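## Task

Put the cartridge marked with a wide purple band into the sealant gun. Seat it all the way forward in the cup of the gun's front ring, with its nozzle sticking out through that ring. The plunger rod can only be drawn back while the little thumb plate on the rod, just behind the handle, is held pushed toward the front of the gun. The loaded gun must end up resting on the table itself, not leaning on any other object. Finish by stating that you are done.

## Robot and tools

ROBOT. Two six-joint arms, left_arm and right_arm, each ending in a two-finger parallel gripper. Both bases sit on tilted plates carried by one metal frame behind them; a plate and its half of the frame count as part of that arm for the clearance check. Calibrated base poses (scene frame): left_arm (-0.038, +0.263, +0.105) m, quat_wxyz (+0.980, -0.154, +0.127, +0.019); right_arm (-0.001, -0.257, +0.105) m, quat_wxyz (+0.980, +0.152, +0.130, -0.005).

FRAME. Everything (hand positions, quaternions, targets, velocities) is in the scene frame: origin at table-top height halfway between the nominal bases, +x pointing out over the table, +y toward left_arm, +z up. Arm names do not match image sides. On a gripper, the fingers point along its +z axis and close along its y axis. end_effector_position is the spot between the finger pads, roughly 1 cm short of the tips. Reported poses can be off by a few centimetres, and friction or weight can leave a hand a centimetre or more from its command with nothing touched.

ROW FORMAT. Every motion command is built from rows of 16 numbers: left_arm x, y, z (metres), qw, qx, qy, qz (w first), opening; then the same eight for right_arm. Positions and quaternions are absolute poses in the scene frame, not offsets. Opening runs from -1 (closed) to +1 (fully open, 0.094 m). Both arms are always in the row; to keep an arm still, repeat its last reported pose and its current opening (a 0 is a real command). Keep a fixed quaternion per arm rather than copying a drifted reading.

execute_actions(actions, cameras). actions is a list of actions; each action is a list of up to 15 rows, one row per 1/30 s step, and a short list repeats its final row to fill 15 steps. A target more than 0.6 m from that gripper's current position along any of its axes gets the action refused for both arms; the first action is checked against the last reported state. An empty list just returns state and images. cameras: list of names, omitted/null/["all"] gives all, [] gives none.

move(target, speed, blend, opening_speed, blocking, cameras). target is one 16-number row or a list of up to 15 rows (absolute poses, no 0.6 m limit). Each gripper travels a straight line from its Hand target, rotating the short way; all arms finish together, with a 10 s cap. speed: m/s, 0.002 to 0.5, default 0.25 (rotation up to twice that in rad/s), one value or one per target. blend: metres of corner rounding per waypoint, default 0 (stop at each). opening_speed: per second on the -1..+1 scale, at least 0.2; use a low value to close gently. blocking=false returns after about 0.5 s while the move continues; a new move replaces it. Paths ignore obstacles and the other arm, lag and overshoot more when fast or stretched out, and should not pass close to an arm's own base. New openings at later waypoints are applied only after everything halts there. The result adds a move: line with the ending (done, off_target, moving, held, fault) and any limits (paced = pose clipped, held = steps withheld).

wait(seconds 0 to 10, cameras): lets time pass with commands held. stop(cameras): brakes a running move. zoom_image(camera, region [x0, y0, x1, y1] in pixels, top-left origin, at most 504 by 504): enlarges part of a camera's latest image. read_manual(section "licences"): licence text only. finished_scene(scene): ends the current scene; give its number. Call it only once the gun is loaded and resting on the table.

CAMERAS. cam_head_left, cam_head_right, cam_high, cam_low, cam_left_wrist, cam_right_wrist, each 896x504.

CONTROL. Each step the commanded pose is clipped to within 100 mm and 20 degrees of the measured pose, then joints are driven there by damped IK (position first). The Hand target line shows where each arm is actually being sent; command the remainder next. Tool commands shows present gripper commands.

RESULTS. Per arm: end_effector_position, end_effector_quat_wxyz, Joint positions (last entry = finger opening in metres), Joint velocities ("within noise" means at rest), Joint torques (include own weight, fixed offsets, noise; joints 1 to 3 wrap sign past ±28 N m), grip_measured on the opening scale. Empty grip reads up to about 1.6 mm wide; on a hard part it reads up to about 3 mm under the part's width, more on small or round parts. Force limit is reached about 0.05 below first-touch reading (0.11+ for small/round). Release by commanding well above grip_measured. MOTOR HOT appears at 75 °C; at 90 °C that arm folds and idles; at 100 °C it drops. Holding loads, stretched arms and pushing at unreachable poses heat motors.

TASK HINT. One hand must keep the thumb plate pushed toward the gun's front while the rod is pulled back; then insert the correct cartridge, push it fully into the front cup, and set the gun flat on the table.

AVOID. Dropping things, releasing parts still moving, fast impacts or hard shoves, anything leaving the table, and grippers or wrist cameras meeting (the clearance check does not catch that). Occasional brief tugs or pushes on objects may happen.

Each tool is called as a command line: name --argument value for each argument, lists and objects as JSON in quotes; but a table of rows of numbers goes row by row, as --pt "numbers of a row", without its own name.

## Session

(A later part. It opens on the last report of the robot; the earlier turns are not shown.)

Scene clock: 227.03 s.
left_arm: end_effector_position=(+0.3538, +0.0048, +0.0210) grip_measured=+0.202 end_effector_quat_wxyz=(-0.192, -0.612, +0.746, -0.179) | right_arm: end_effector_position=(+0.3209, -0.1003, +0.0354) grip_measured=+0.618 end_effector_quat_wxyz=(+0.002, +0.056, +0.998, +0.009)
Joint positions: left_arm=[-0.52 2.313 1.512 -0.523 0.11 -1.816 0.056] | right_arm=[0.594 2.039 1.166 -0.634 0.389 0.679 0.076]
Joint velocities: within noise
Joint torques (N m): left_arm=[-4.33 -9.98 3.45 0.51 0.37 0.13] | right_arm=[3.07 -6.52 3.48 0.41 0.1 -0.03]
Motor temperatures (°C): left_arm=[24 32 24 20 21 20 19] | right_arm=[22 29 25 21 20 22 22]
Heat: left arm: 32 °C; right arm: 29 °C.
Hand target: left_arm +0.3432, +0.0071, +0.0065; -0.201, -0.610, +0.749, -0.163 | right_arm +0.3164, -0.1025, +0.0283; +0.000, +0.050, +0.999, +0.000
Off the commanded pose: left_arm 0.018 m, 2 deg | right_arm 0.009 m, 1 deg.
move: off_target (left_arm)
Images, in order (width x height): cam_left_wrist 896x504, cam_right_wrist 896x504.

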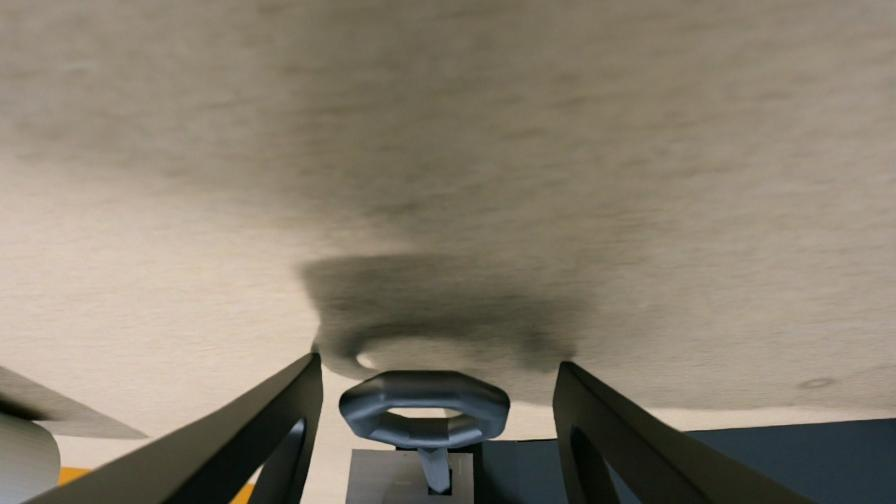

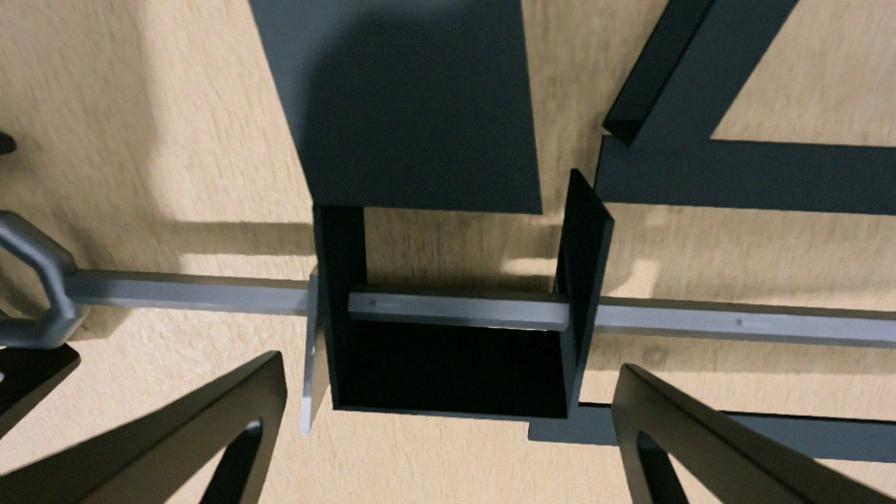

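move --target '[0.337,0.007,0.006,-0.2007,-0.6098,0.7490,-0.1634,0.2,0.320,-0.1025,0.028,0,0.0497,0.9988,0,0.62]' --speed 0.05 --cameras '["cam_left_wrist","cam_right_wrist"]'

move --target '[0.337,0.007,0.006,-0.2007,-0.6098,0.7490,-0.1634,-0.5,0.320,-0.1025,0.028,0,0.0497,0.9988,0,-0.3]' --opening_speed 0.5 --cameras '["cam_left_wrist","cam_right_wrist"]'

Scene clock: 262.20 s.
left_arm: end_effector_position=(+0.3508, +0.0021, +0.0191) grip_measured=+0.202 end_effector_quat_wxyz=(-0.197, -0.611, +0.744, -0.185) | right_arm: end_effector_position=(+0.3207, -0.1016, +0.0334) grip_measured=+0.618 end_effector_quat_wxyz=(+0.000, +0.054, +0.998, +0.007)
Joint positions: left_arm=[-0.52 2.313 1.494 -0.499 0.125 -1.815 0.056] | right_arm=[0.59 2.043 1.166 -0.633 0.389 0.674 0.076]
Joint velocities: within noise
Joint torques (N m): left_arm=[-4.82 -11.03 2.35 0.47 0.21 0.06] | right_arm=[3.02 -6.39 4.77 0.36 0.1 -0.04]
Motor temperatures (°C): left_arm=[24 32 23 20 21 20 19] | right_arm=[22 31 25 21 20 22 22]
Heat: left arm: 32 °C; right arm: 31 °C.
Hand target: left_arm +0.3369, +0.0070, +0.0064; -0.201, -0.610, +0.749, -0.163 | right_arm +0.3200, -0.1025, +0.0282; +0.000, +0.050, +0.999, +0.000
Off the commanded pose: left_arm 0.020 m, 3 deg | right_arm 0.006 m, 1 deg.
move: off_target (left_arm)
Images, in order (width x height): cam_left_wrist 896x504, cam_right_wrist 896x504.

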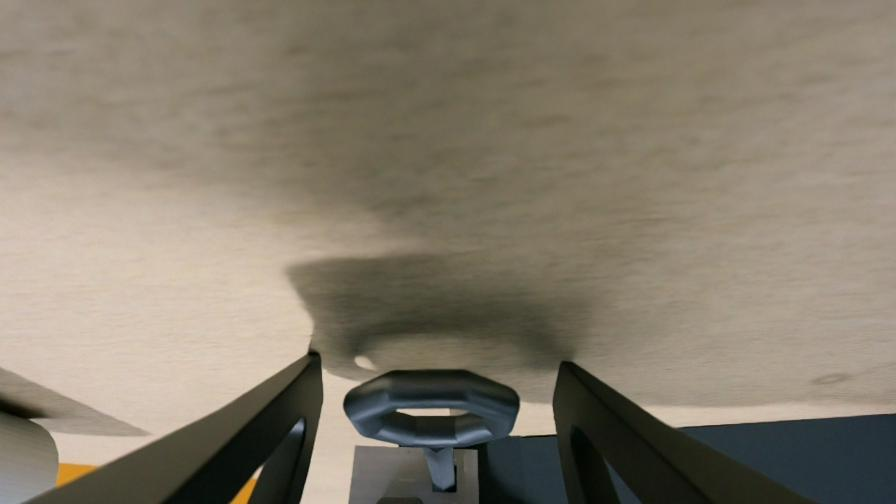

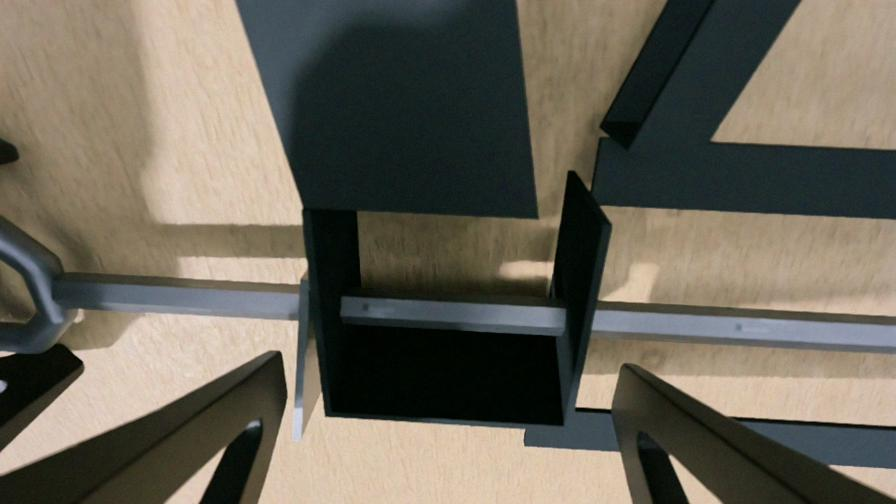

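Scene clock: 264.27 s.
left_arm: end_effector_position=(+0.3487, +0.0007, +0.0191) grip_measured=-0.255 end_effector_quat_wxyz=(-0.203, -0.611, +0.743, -0.186) | right_arm: end_effector_position=(+0.3211, -0.1009, +0.0332) grip_measured=+0.148 end_effector_quat_wxyz=(+0.000, +0.054, +0.998, +0.010)
Joint positions: left_arm=[-0.52 2.313 1.488 -0.495 0.137 -1.819 0.035] | right_arm=[0.588 2.043 1.166 -0.63 0.384 0.67 0.054]
Joint velocities: within noise
Joint torques (N m): left_arm=[-4.82 -11.03 2.69 0.45 0.1 0.1] | right_arm=[3.14 -6.39 4.77 0.32 0.15 -0.01]
Motor temperatures (°C): left_arm=[24 32 23 20 21 20 19] | right_arm=[22 31 25 21 20 22 22]
Heat: left arm: 32 °C; right arm: 31 °C.
Hand target: left_arm +0.3369, +0.0070, +0.0064; -0.201, -0.610, +0.749, -0.163 | right_arm +0.3199, -0.1025, +0.0282; +0.000, +0.050, +0.999, +0.000
Off the commanded pose: left_arm 0.019 m, 3 deg | right_arm 0.006 m, 1 deg.
move: off_target (left_arm)
Images, in order (width x height): cam_left_wrist 896x504, cam_right_wrist 896x504.

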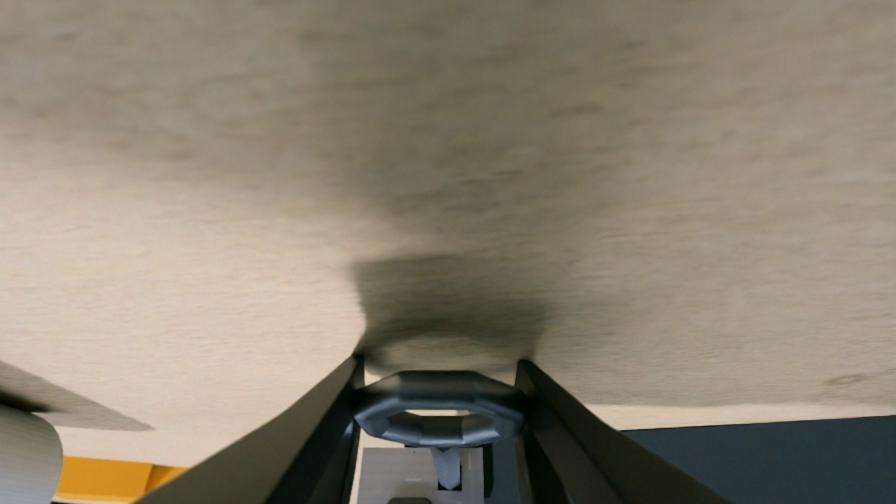

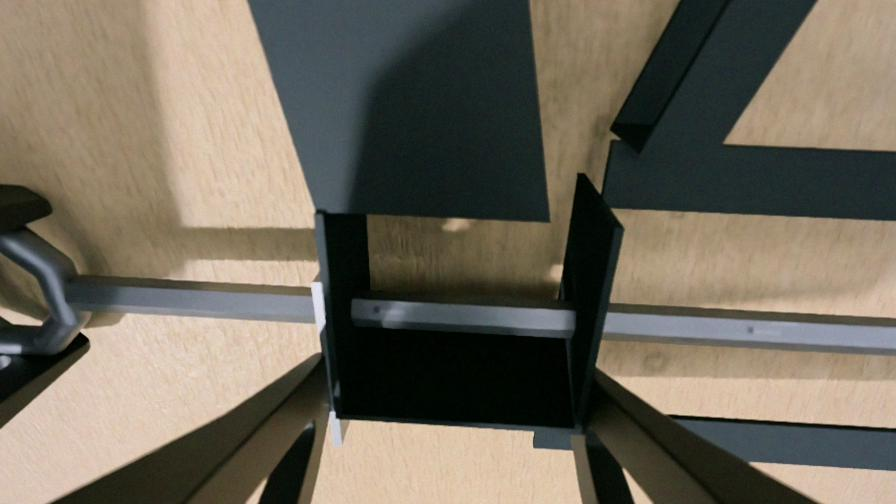

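move --target '[0.343,0.060,0.008,-0.2007,-0.6098,0.7490,-0.1634,-0.5,0.320,-0.1025,0.028,0,0.0497,0.9988,0,-0.3]' --speed 0.06 --cameras '["cam_left_wrist","cam_right_wrist"]'

Scene clock: 270.93 s.
left_arm: end_effector_position=(+0.3502, +0.0278, +0.0184) grip_measured=-0.255 end_effector_quat_wxyz=(-0.226, -0.608, +0.733, -0.206) | right_arm: end_effector_position=(+0.3207, -0.0989, +0.0334) grip_measured=+0.147 end_effector_quat_wxyz=(-0.001, +0.051, +0.999, +0.014)
Joint positions: left_arm=[-0.438 2.259 1.416 -0.472 0.219 -1.749 0.035] | right_arm=[0.59 2.043 1.166 -0.627 0.376 0.665 0.054]
Joint velocities: within noise
Joint torques (N m): left_arm=[-2.03 -13.94 2.4 -0.09 -0.41 0.53] | right_arm=[3.04 -6.41 4.78 0.3 0.23 0.04]
Motor temperatures (°C): left_arm=[24 33 23 20 21 20 20] | right_arm=[22 31 25 21 20 22 23]
Heat: left arm: 33 °C; right arm: 31 °C.
Hand target: left_arm +0.3428, +0.0586, +0.0083; -0.203, -0.609, +0.749, -0.164 | right_arm +0.3200, -0.1025, +0.0282; +0.000, +0.050, +0.999, +0.000
Off the commanded pose: left_arm 0.035 m, 6 deg | right_arm 0.006 m, 2 deg.
move: off_target (left_arm)
Images, in order (width x height): cam_left_wrist 896x504, cam_right_wrist 896x504.

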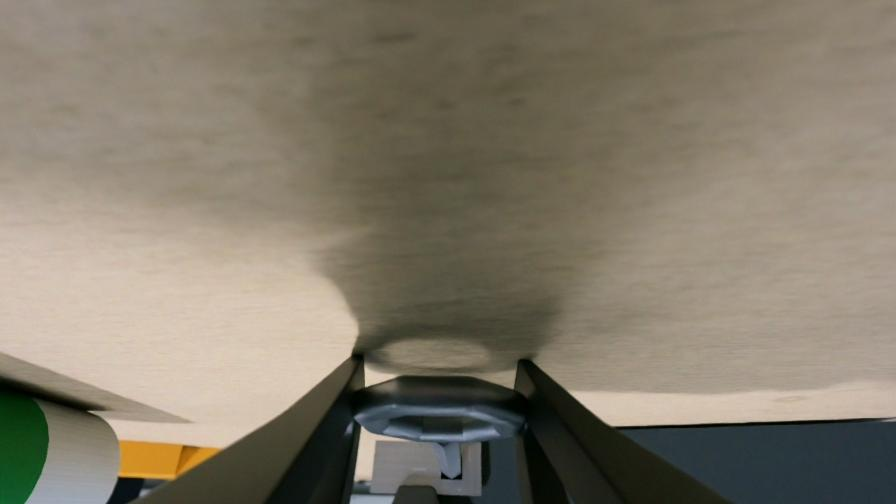

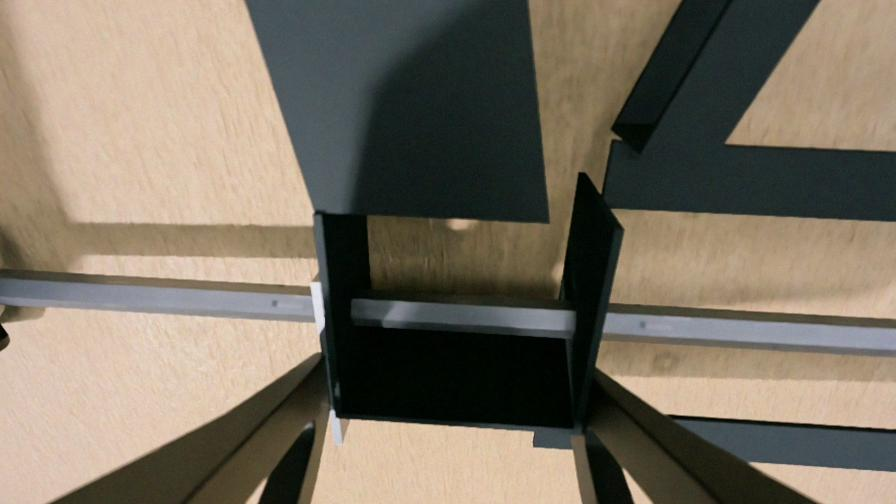

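move --target '[0.352,0.155,0.008,-0.2007,-0.6098,0.7490,-0.1634,-0.5,0.320,-0.1025,0.028,0,0.0497,0.9988,0,-0.3]' --speed 0.07

Scene clock: 278.53 s.
left_arm: end_effector_position=(+0.3583, +0.1161, +0.0179) grip_measured=-0.255 end_effector_quat_wxyz=(-0.237, -0.603, +0.731, -0.213) | right_arm: end_effector_position=(+0.3219, -0.0946, +0.0350) grip_measured=+0.146 end_effector_quat_wxyz=(+0.004, +0.051, +0.999, +0.018)
Joint positions: left_arm=[-0.224 2.152 1.364 -0.585 0.295 -1.53 0.035] | right_arm=[0.599 2.043 1.167 -0.618 0.375 0.668 0.054]
Joint velocities: within noise
Joint torques (N m): left_arm=[-0.58 -14.24 2.69 -0.26 -0.72 0.58] | right_arm=[2.43 -6.42 4.68 0.22 0.23 0]
Motor temperatures (°C): left_arm=[23 36 23 20 21 20 20] | right_arm=[22 31 25 21 21 22 23]
Heat: left arm: 36 °C; right arm: 31 °C.
Hand target: left_arm +0.3516, +0.1532, +0.0088; -0.204, -0.609, +0.748, -0.165 | right_arm +0.3199, -0.1025, +0.0283; +0.000, +0.050, +0.999, +0.000
Off the commanded pose: left_arm 0.041 m, 7 deg | right_arm 0.011 m, 2 deg.
move: off_target (left_arm, right_arm)

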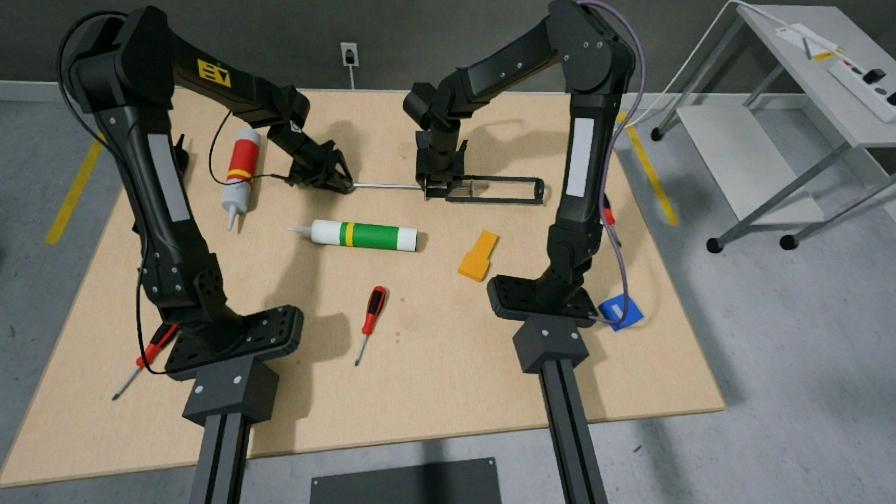

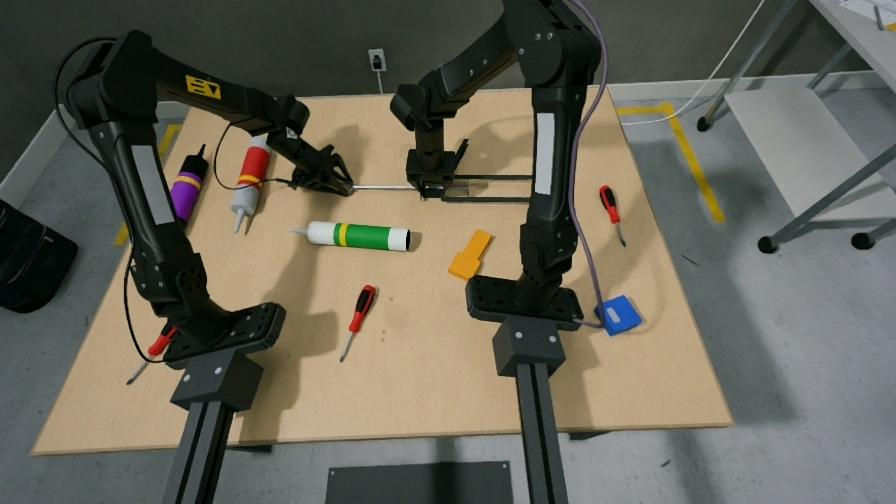

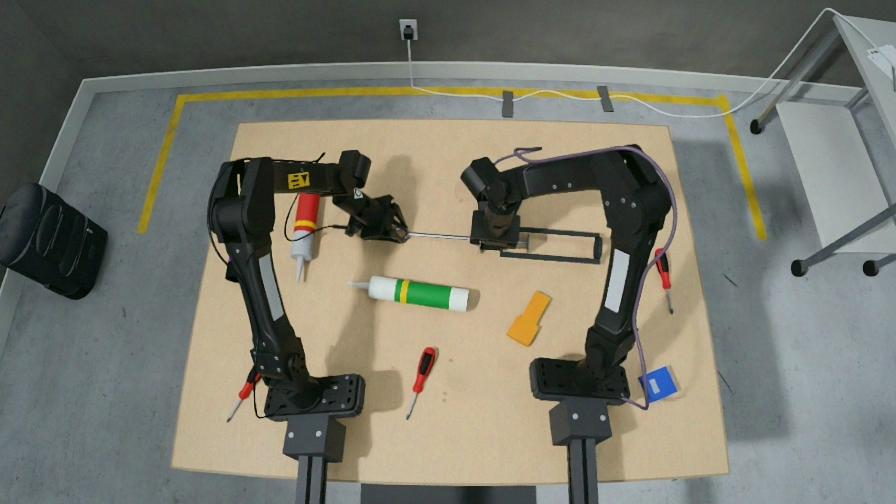

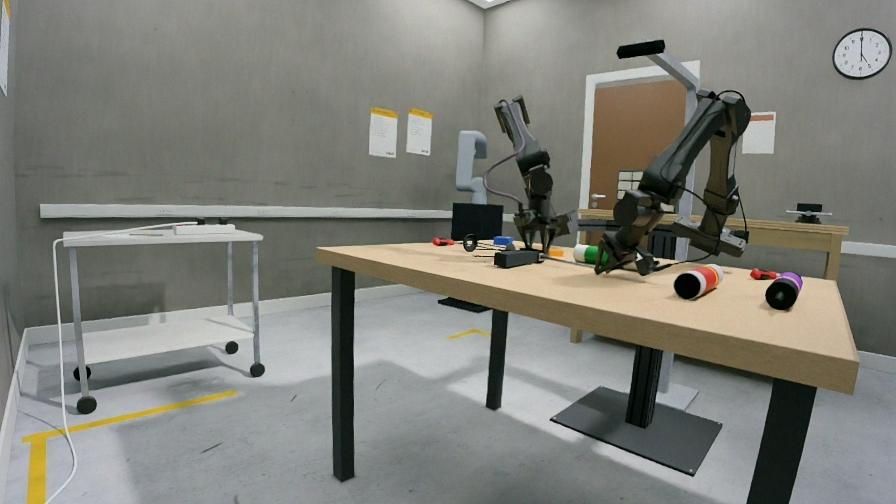

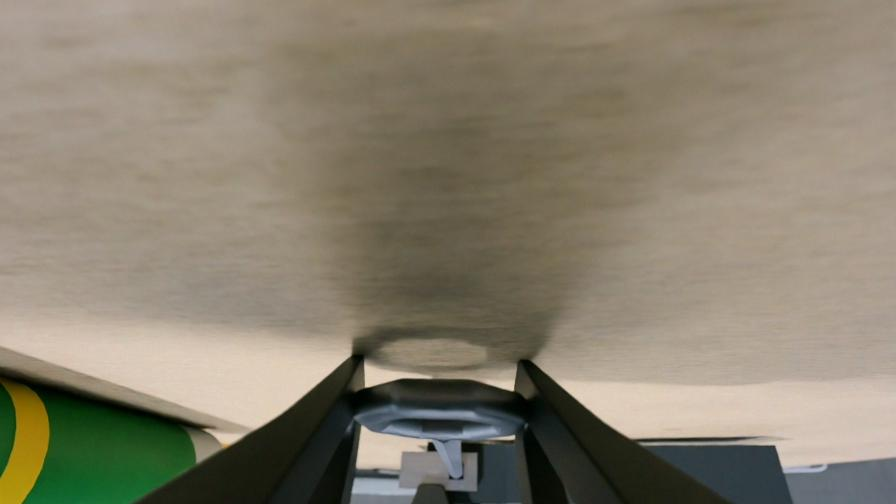

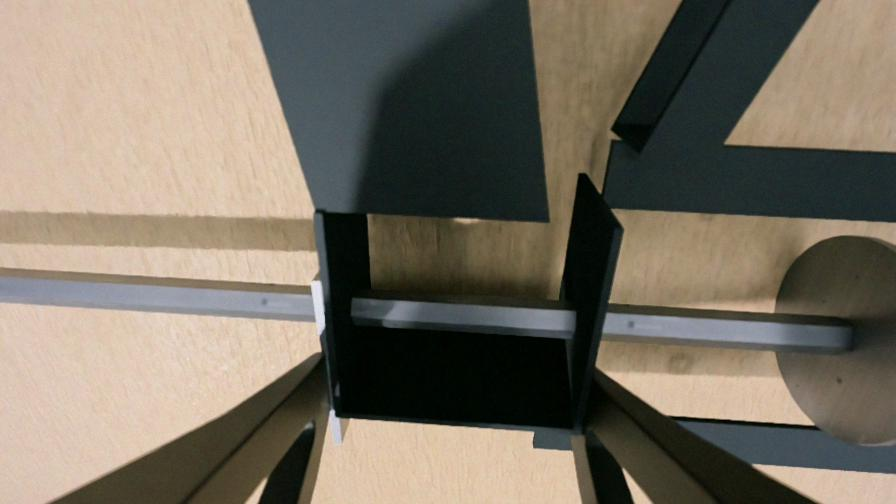

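move --target '[0.354,0.175,0.008,-0.2007,-0.6098,0.7490,-0.1634,-0.5,0.320,-0.1025,0.028,0,0.0497,0.9988,0,-0.3]' --speed 0.06 --cameras '["cam_left_wrist","cam_right_wrist"]'

Scene clock: 283.83 s.
left_arm: end_effector_position=(+0.3589, +0.1335, +0.0178) grip_measured=-0.255 end_effector_quat_wxyz=(-0.242, -0.603, +0.729, -0.217) | right_arm: end_effector_position=(+0.3215, -0.0937, +0.0353) grip_measured=+0.146 end_effector_quat_wxyz=(+0.004, +0.050, +0.999, +0.019)
Joint positions: left_arm=[-0.177 2.139 1.364 -0.614 0.316 -1.483 0.035] | right_arm=[0.601 2.043 1.167 -0.618 0.375 0.669 0.054]
Joint velocities: within noise
Joint torques (N m): left_arm=[-0.25 -14.35 3.14 -0.32 -0.85 0.58] | right_arm=[2.24 -6.43 4.7 0.22 0.23 0]
Motor temperatures (°C): left_arm=[23 38 23 20 21 20 20] | right_arm=[22 31 25 21 21 22 24]
Heat: left arm: 38 °C; right arm: 31 °C.
Hand target: left_arm +0.3535, +0.1733, +0.0090; -0.204, -0.610, +0.748, -0.165 | right_arm +0.3199, -0.1025, +0.0283; +0.000, +0.050, +0.999, +0.000
Off the commanded pose: left_arm 0.043 m, 8 deg | right_arm 0.012 m, 2 deg.
move: off_target (left_arm, right_arm)
Images, in order (width x height): cam_left_wrist 896x504, cam_right_wrist 896x504.

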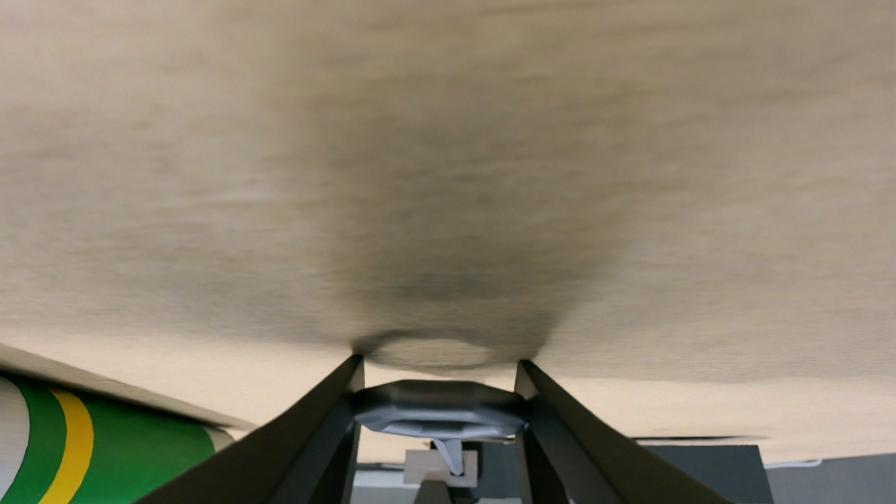

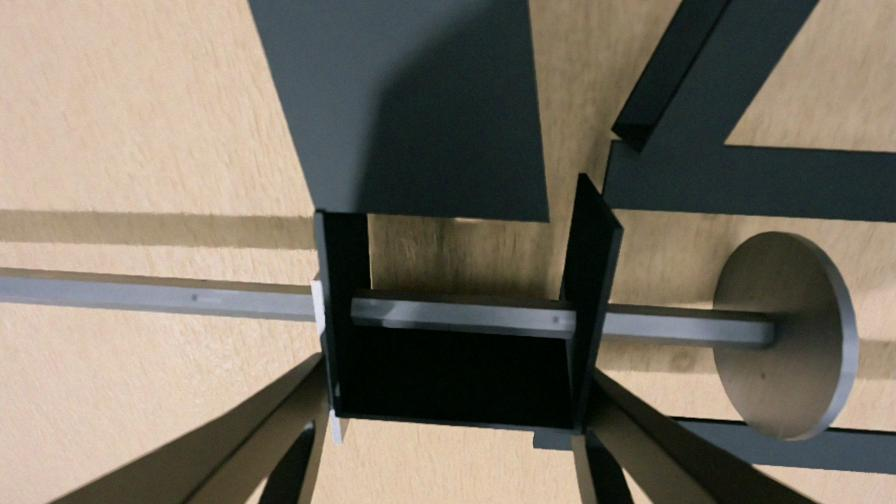

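move --target '[0.356,0.191,0.008,-0.2007,-0.6098,0.7490,-0.1634,-0.5,0.320,-0.1025,0.028,0,0.0497,0.9988,0,-0.3]' --speed 0.06 --cameras '["cam_left_wrist","cam_right_wrist"]'

Scene clock: 288.93 s.
left_arm: end_effector_position=(+0.3586, +0.1473, +0.0177) grip_measured=-0.255 end_effector_quat_wxyz=(-0.246, -0.602, +0.727, -0.219) | right_arm: end_effector_position=(+0.3212, -0.0929, +0.0357) grip_measured=+0.146 end_effector_quat_wxyz=(+0.005, +0.048, +0.999, +0.019)
Joint positions: left_arm=[-0.139 2.128 1.364 -0.639 0.333 -1.446 0.035] | right_arm=[0.604 2.043 1.167 -0.618 0.375 0.669 0.054]
Joint velocities: within noise
Joint torques (N m): left_arm=[0.05 -14.28 3.82 -0.38 -0.95 0.6] | right_arm=[2.03 -6.43 4.68 0.22 0.23 0]
Motor temperatures (°C): left_arm=[23 38 23 20 21 20 20] | right_arm=[22 31 25 21 21 22 24]
Heat: left arm: 38 °C; right arm: 31 °C.
Hand target: left_arm +0.3552, +0.1894, +0.0093; -0.204, -0.610, +0.748, -0.165 | right_arm +0.3199, -0.1024, +0.0283; +0.000, +0.050, +0.999, +0.000
Off the commanded pose: left_arm 0.045 m, 9 deg | right_arm 0.012 m, 2 deg.
move: off_target (left_arm, right_arm)
Images, in order (width x height): cam_left_wrist 896x504, cam_right_wrist 896x504.

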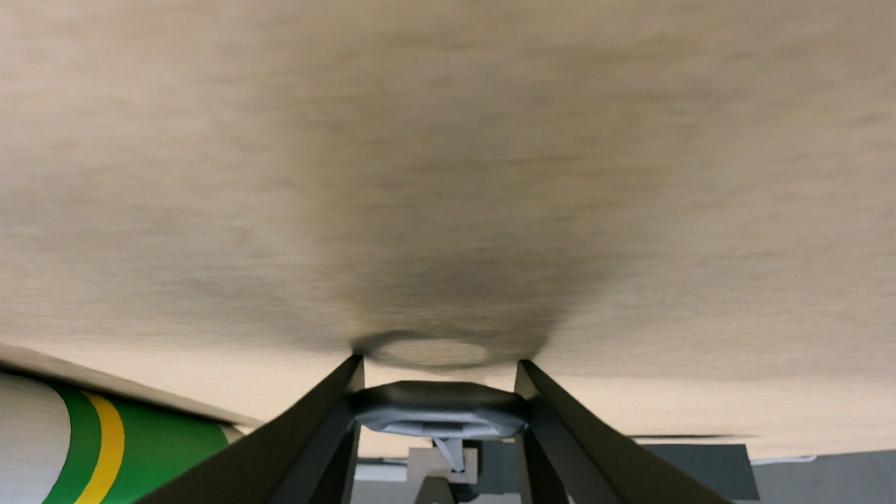

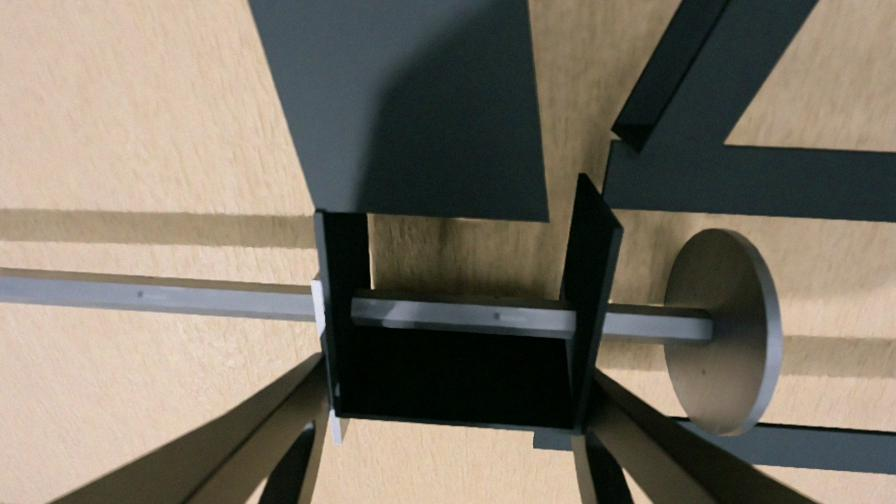

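move --target '[0.357,0.200,0.008,-0.2007,-0.6098,0.7490,-0.1634,-0.5,0.320,-0.1025,0.028,0,0.0497,0.9988,0,-0.3]' --speed 0.06 --cameras '["cam_left_wrist","cam_right_wrist"]'

Scene clock: 296.17 s.
left_arm: end_effector_position=(+0.3582, +0.1549, +0.0177) grip_measured=-0.255 end_effector_quat_wxyz=(-0.248, -0.602, +0.726, -0.221) | right_arm: end_effector_position=(+0.3209, -0.0923, +0.0360) grip_measured=+0.146 end_effector_quat_wxyz=(+0.005, +0.048, +0.999, +0.019)
Joint positions: left_arm=[-0.118 2.123 1.364 -0.653 0.343 -1.425 0.035] | right_arm=[0.606 2.043 1.167 -0.618 0.375 0.669 0.054]
Joint velocities: within noise
Joint torques (N m): left_arm=[0.18 -14.23 4.36 -0.42 -1 0.61] | right_arm=[1.94 -6.42 4.7 0.22 0.23 0]
Motor temperatures (°C): left_arm=[23 39 23 20 22 20 21] | right_arm=[22 31 25 21 21 22 24]
Heat: left arm: 39 °C; right arm: 31 °C.
Hand target: left_arm +0.3561, +0.1984, +0.0095; -0.204, -0.610, +0.747, -0.166 | right_arm +0.3198, -0.1023, +0.0284; +0.000, +0.050, +0.999, +0.000
Off the commanded pose: left_arm 0.046 m, 9 deg | right_arm 0.013 m, 2 deg.
move: off_target (left_arm, right_arm)
Images, in order (width x height): cam_left_wrist 896x504, cam_right_wrist 896x504.

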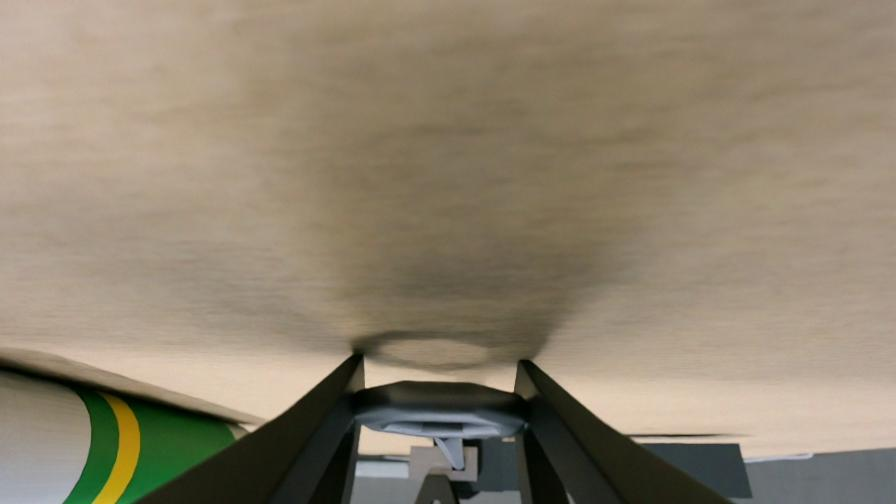

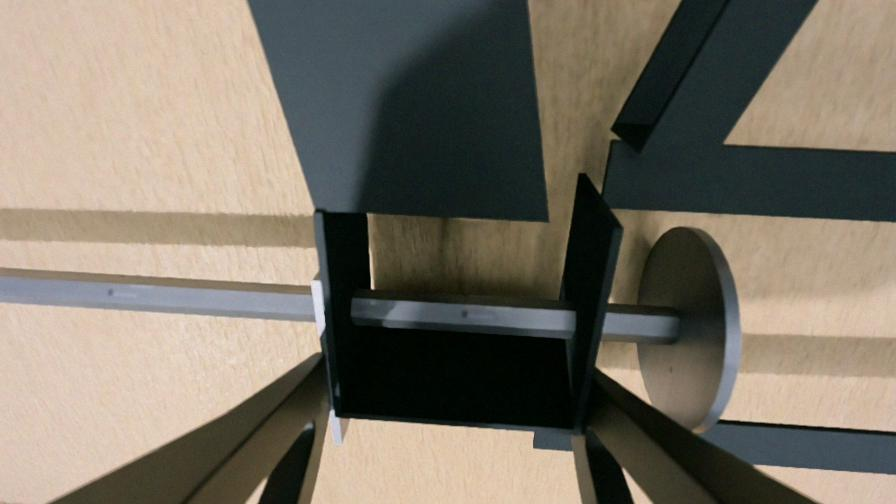

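move --pt "0.355 0.178 0.009 -0.2007 -0.6098 0.7490 -0.1634 -0.5 0.320 -0.095 0.028 0 0.0497 0.9988 0 0.3" --pt "0.355 0.178 0.009 -0.2007 -0.6098 0.7490 -0.1634 -0.5 0.320 -0.097 0.11 0 0.0497 0.9988 0 0.3" --pt "0.355 0.178 0.009 -0.2007 -0.6098 0.7490 -0.1634 -0.5 0.320 -0.108 0.075 0 0.0497 0.9988 0 1.0" --speed 0.15 --cameras '["cam_left_wrist","cam_right_wrist"]'

Scene clock: 306.93 s.
left_arm: end_effector_position=(+0.3581, +0.1597, +0.0176) grip_measured=-0.255 end_effector_quat_wxyz=(-0.235, -0.609, +0.730, -0.205) | right_arm: end_effector_position=(+0.3222, -0.1072, +0.0785) grip_measured=+0.998 end_effector_quat_wxyz=(-0.003, +0.056, +0.998, +0.005)
Joint positions: left_arm=[-0.125 2.112 1.364 -0.661 0.297 -1.439 0.035] | right_arm=[0.625 1.952 1.232 -0.813 0.389 0.718 0.094]
Joint velocities: within noise
Joint torques (N m): left_arm=[-3.6 -12.27 3.62 -0.02 -0.69 0.23] | right_arm=[3.32 -7.12 3.95 0.4 0.11 -0.06]
Motor temperatures (°C): left_arm=[23 40 23 20 22 20 21] | right_arm=[22 31 25 21 21 22 24]
Heat: left arm: 40 °C; right arm: 31 °C.
Hand target: left_arm +0.3552, +0.1781, +0.0099; -0.202, -0.610, +0.749, -0.165 | right_arm +0.3200, -0.1081, +0.0750; +0.000, +0.050, +0.999, +0.000
Off the commanded pose: left_arm 0.020 m, 7 deg | right_arm 0.004 m, 1 deg.
move: off_target (left_arm)
Images, in order (width x height): cam_left_wrist 896x504, cam_right_wrist 896x504.

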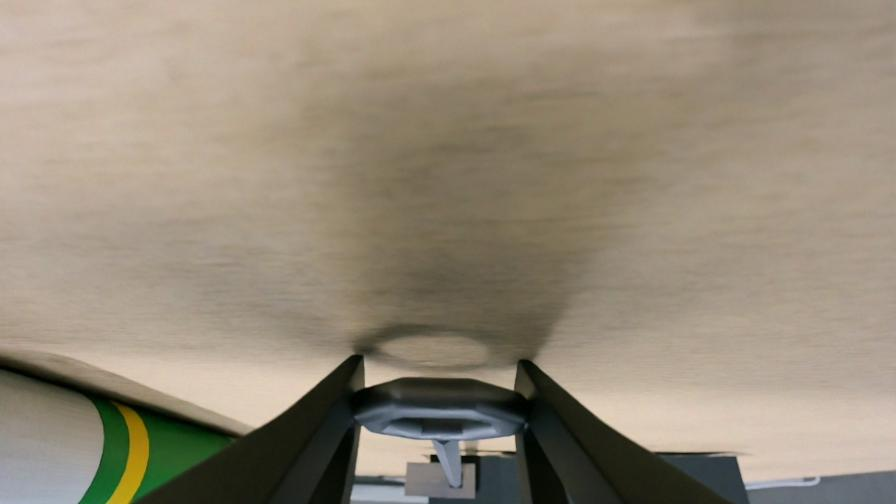

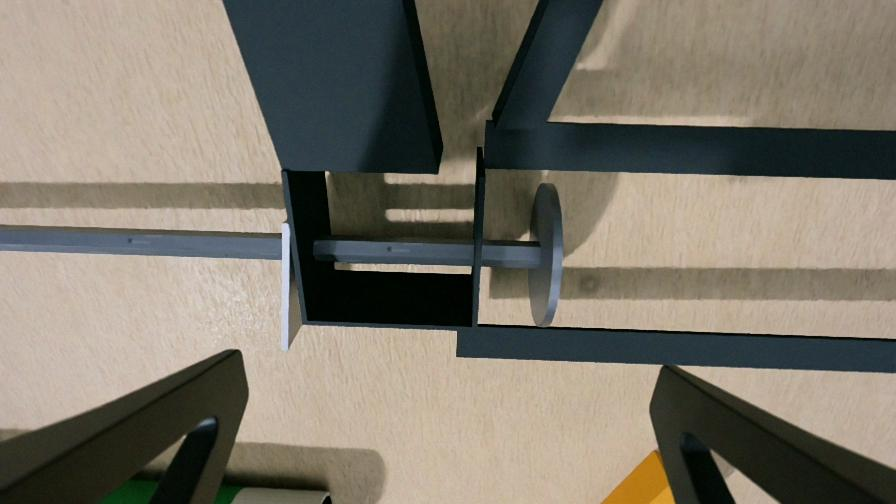

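move --pt "0.355 0.178 0.009 -0.2007 -0.6098 0.7490 -0.1634 -0.5 0.321 -0.099 0.070 0 0.0497 0.9988 0 1.0" --pt "0.355 0.178 0.009 -0.2007 -0.6098 0.7490 -0.1634 -0.5 0.321 -0.1 0.03 0 0.0497 0.9988 0 1.0" --speed 0.1 --cameras '["cam_right_wrist"]'

Scene clock: 317.93 s.
left_arm: end_effector_position=(+0.3581, +0.1597, +0.0176) grip_measured=-0.255 end_effector_quat_wxyz=(-0.235, -0.609, +0.730, -0.205) | right_arm: end_effector_position=(+0.3255, -0.0980, +0.0374) grip_measured=+0.998 end_effector_quat_wxyz=(+0.002, +0.056, +0.998, +0.009)
Joint positions: left_arm=[-0.125 2.112 1.364 -0.661 0.297 -1.439 0.035] | right_arm=[0.595 2.049 1.194 -0.652 0.389 0.681 0.094]
Joint velocities: within noise
Joint torques (N m): left_arm=[-3.63 -12.27 3.62 -0.03 -0.68 0.23] | right_arm=[3.14 -6.64 3.49 0.44 0.1 -0.05]
Motor temperatures (°C): left_arm=[23 40 23 20 22 20 21] | right_arm=[22 31 25 21 21 22 23]
Heat: left arm: 40 °C; right arm: 31 °C.
Hand target: left_arm +0.3552, +0.1781, +0.0099; -0.202, -0.610, +0.749, -0.165 | right_arm +0.3209, -0.1001, +0.0302; +0.000, +0.050, +0.999, +0.000
Off the commanded pose: left_arm 0.020 m, 7 deg | right_arm 0.009 m, 1 deg.
move: off_target (left_arm)
Images, in order (width x height): cam_right_wrist 896x504.

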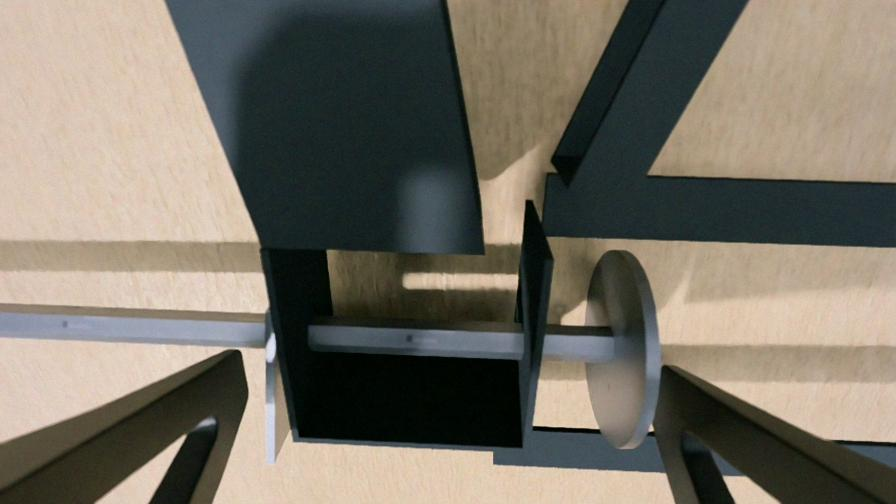

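move --target '[0.356,0.188,0.009,-0.2007,-0.6098,0.7490,-0.1634,-0.5,0.321,-0.1,0.03,0,0.0497,0.9988,0,0.1]' --opening_speed 0.3 --cameras '["cam_right_wrist","cam_left_wrist"]'

Scene clock: 327.23 s.
left_arm: end_effector_position=(+0.3597, +0.1687, +0.0174) grip_measured=-0.256 end_effector_quat_wxyz=(-0.220, -0.608, +0.737, -0.196) | right_arm: end_effector_position=(+0.3268, -0.0992, +0.0368) grip_measured=+0.162 end_effector_quat_wxyz=(+0.003, +0.058, +0.998, +0.008)
Joint positions: left_arm=[-0.119 2.1 1.364 -0.669 0.263 -1.424 0.035] | right_arm=[0.591 2.049 1.194 -0.649 0.39 0.68 0.055]
Joint velocities: within noise
Joint torques (N m): left_arm=[-2.19 -11.6 3.99 -0.09 -0.35 0.31] | right_arm=[3.44 -6.67 3.49 0.42 0.09 -0.04]
Motor temperatures (°C): left_arm=[23 40 23 20 22 20 21] | right_arm=[22 31 25 21 21 22 23]
Heat: left arm: 40 °C; right arm: 31 °C.
Hand target: left_arm +0.3558, +0.1877, +0.0095; -0.202, -0.610, +0.749, -0.164 | right_arm +0.3210, -0.1001, +0.0302; +0.000, +0.050, +0.999, +0.000
Off the commanded pose: left_arm 0.021 m, 5 deg | right_arm 0.009 m, 1 deg.
move: off_target (left_arm)
Images, in order (width x height): cam_left_wrist 896x504, cam_right_wrist 896x504.

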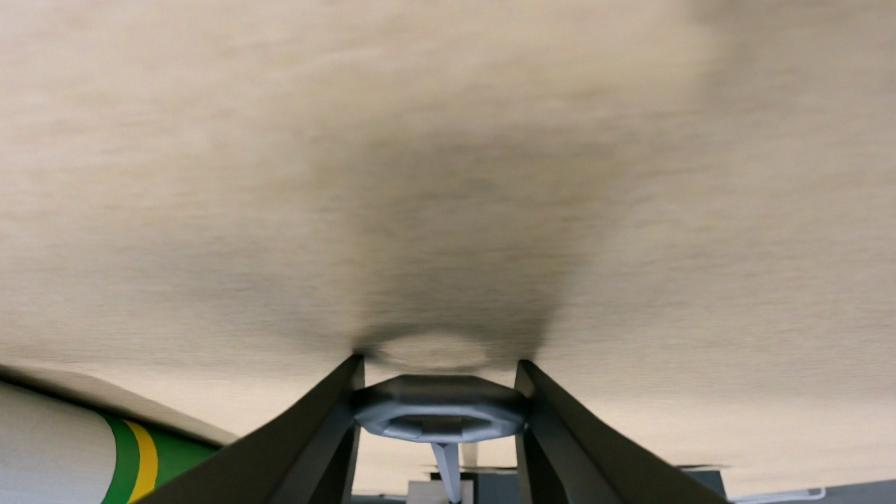

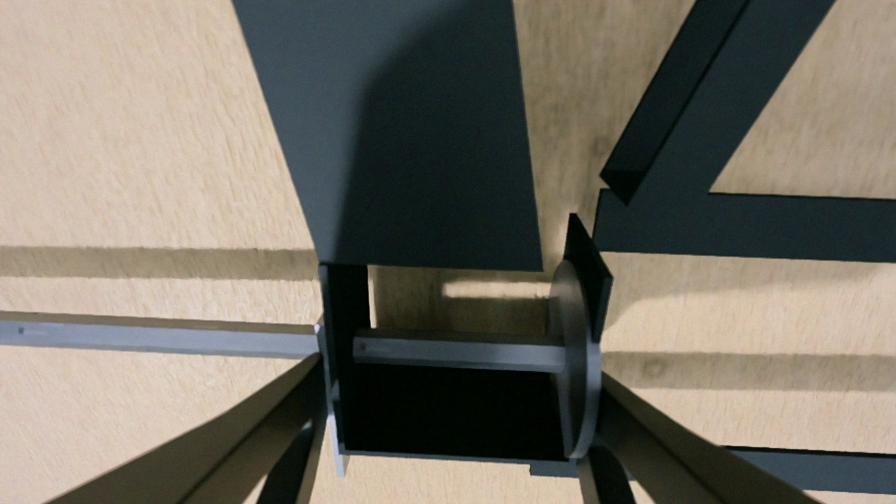

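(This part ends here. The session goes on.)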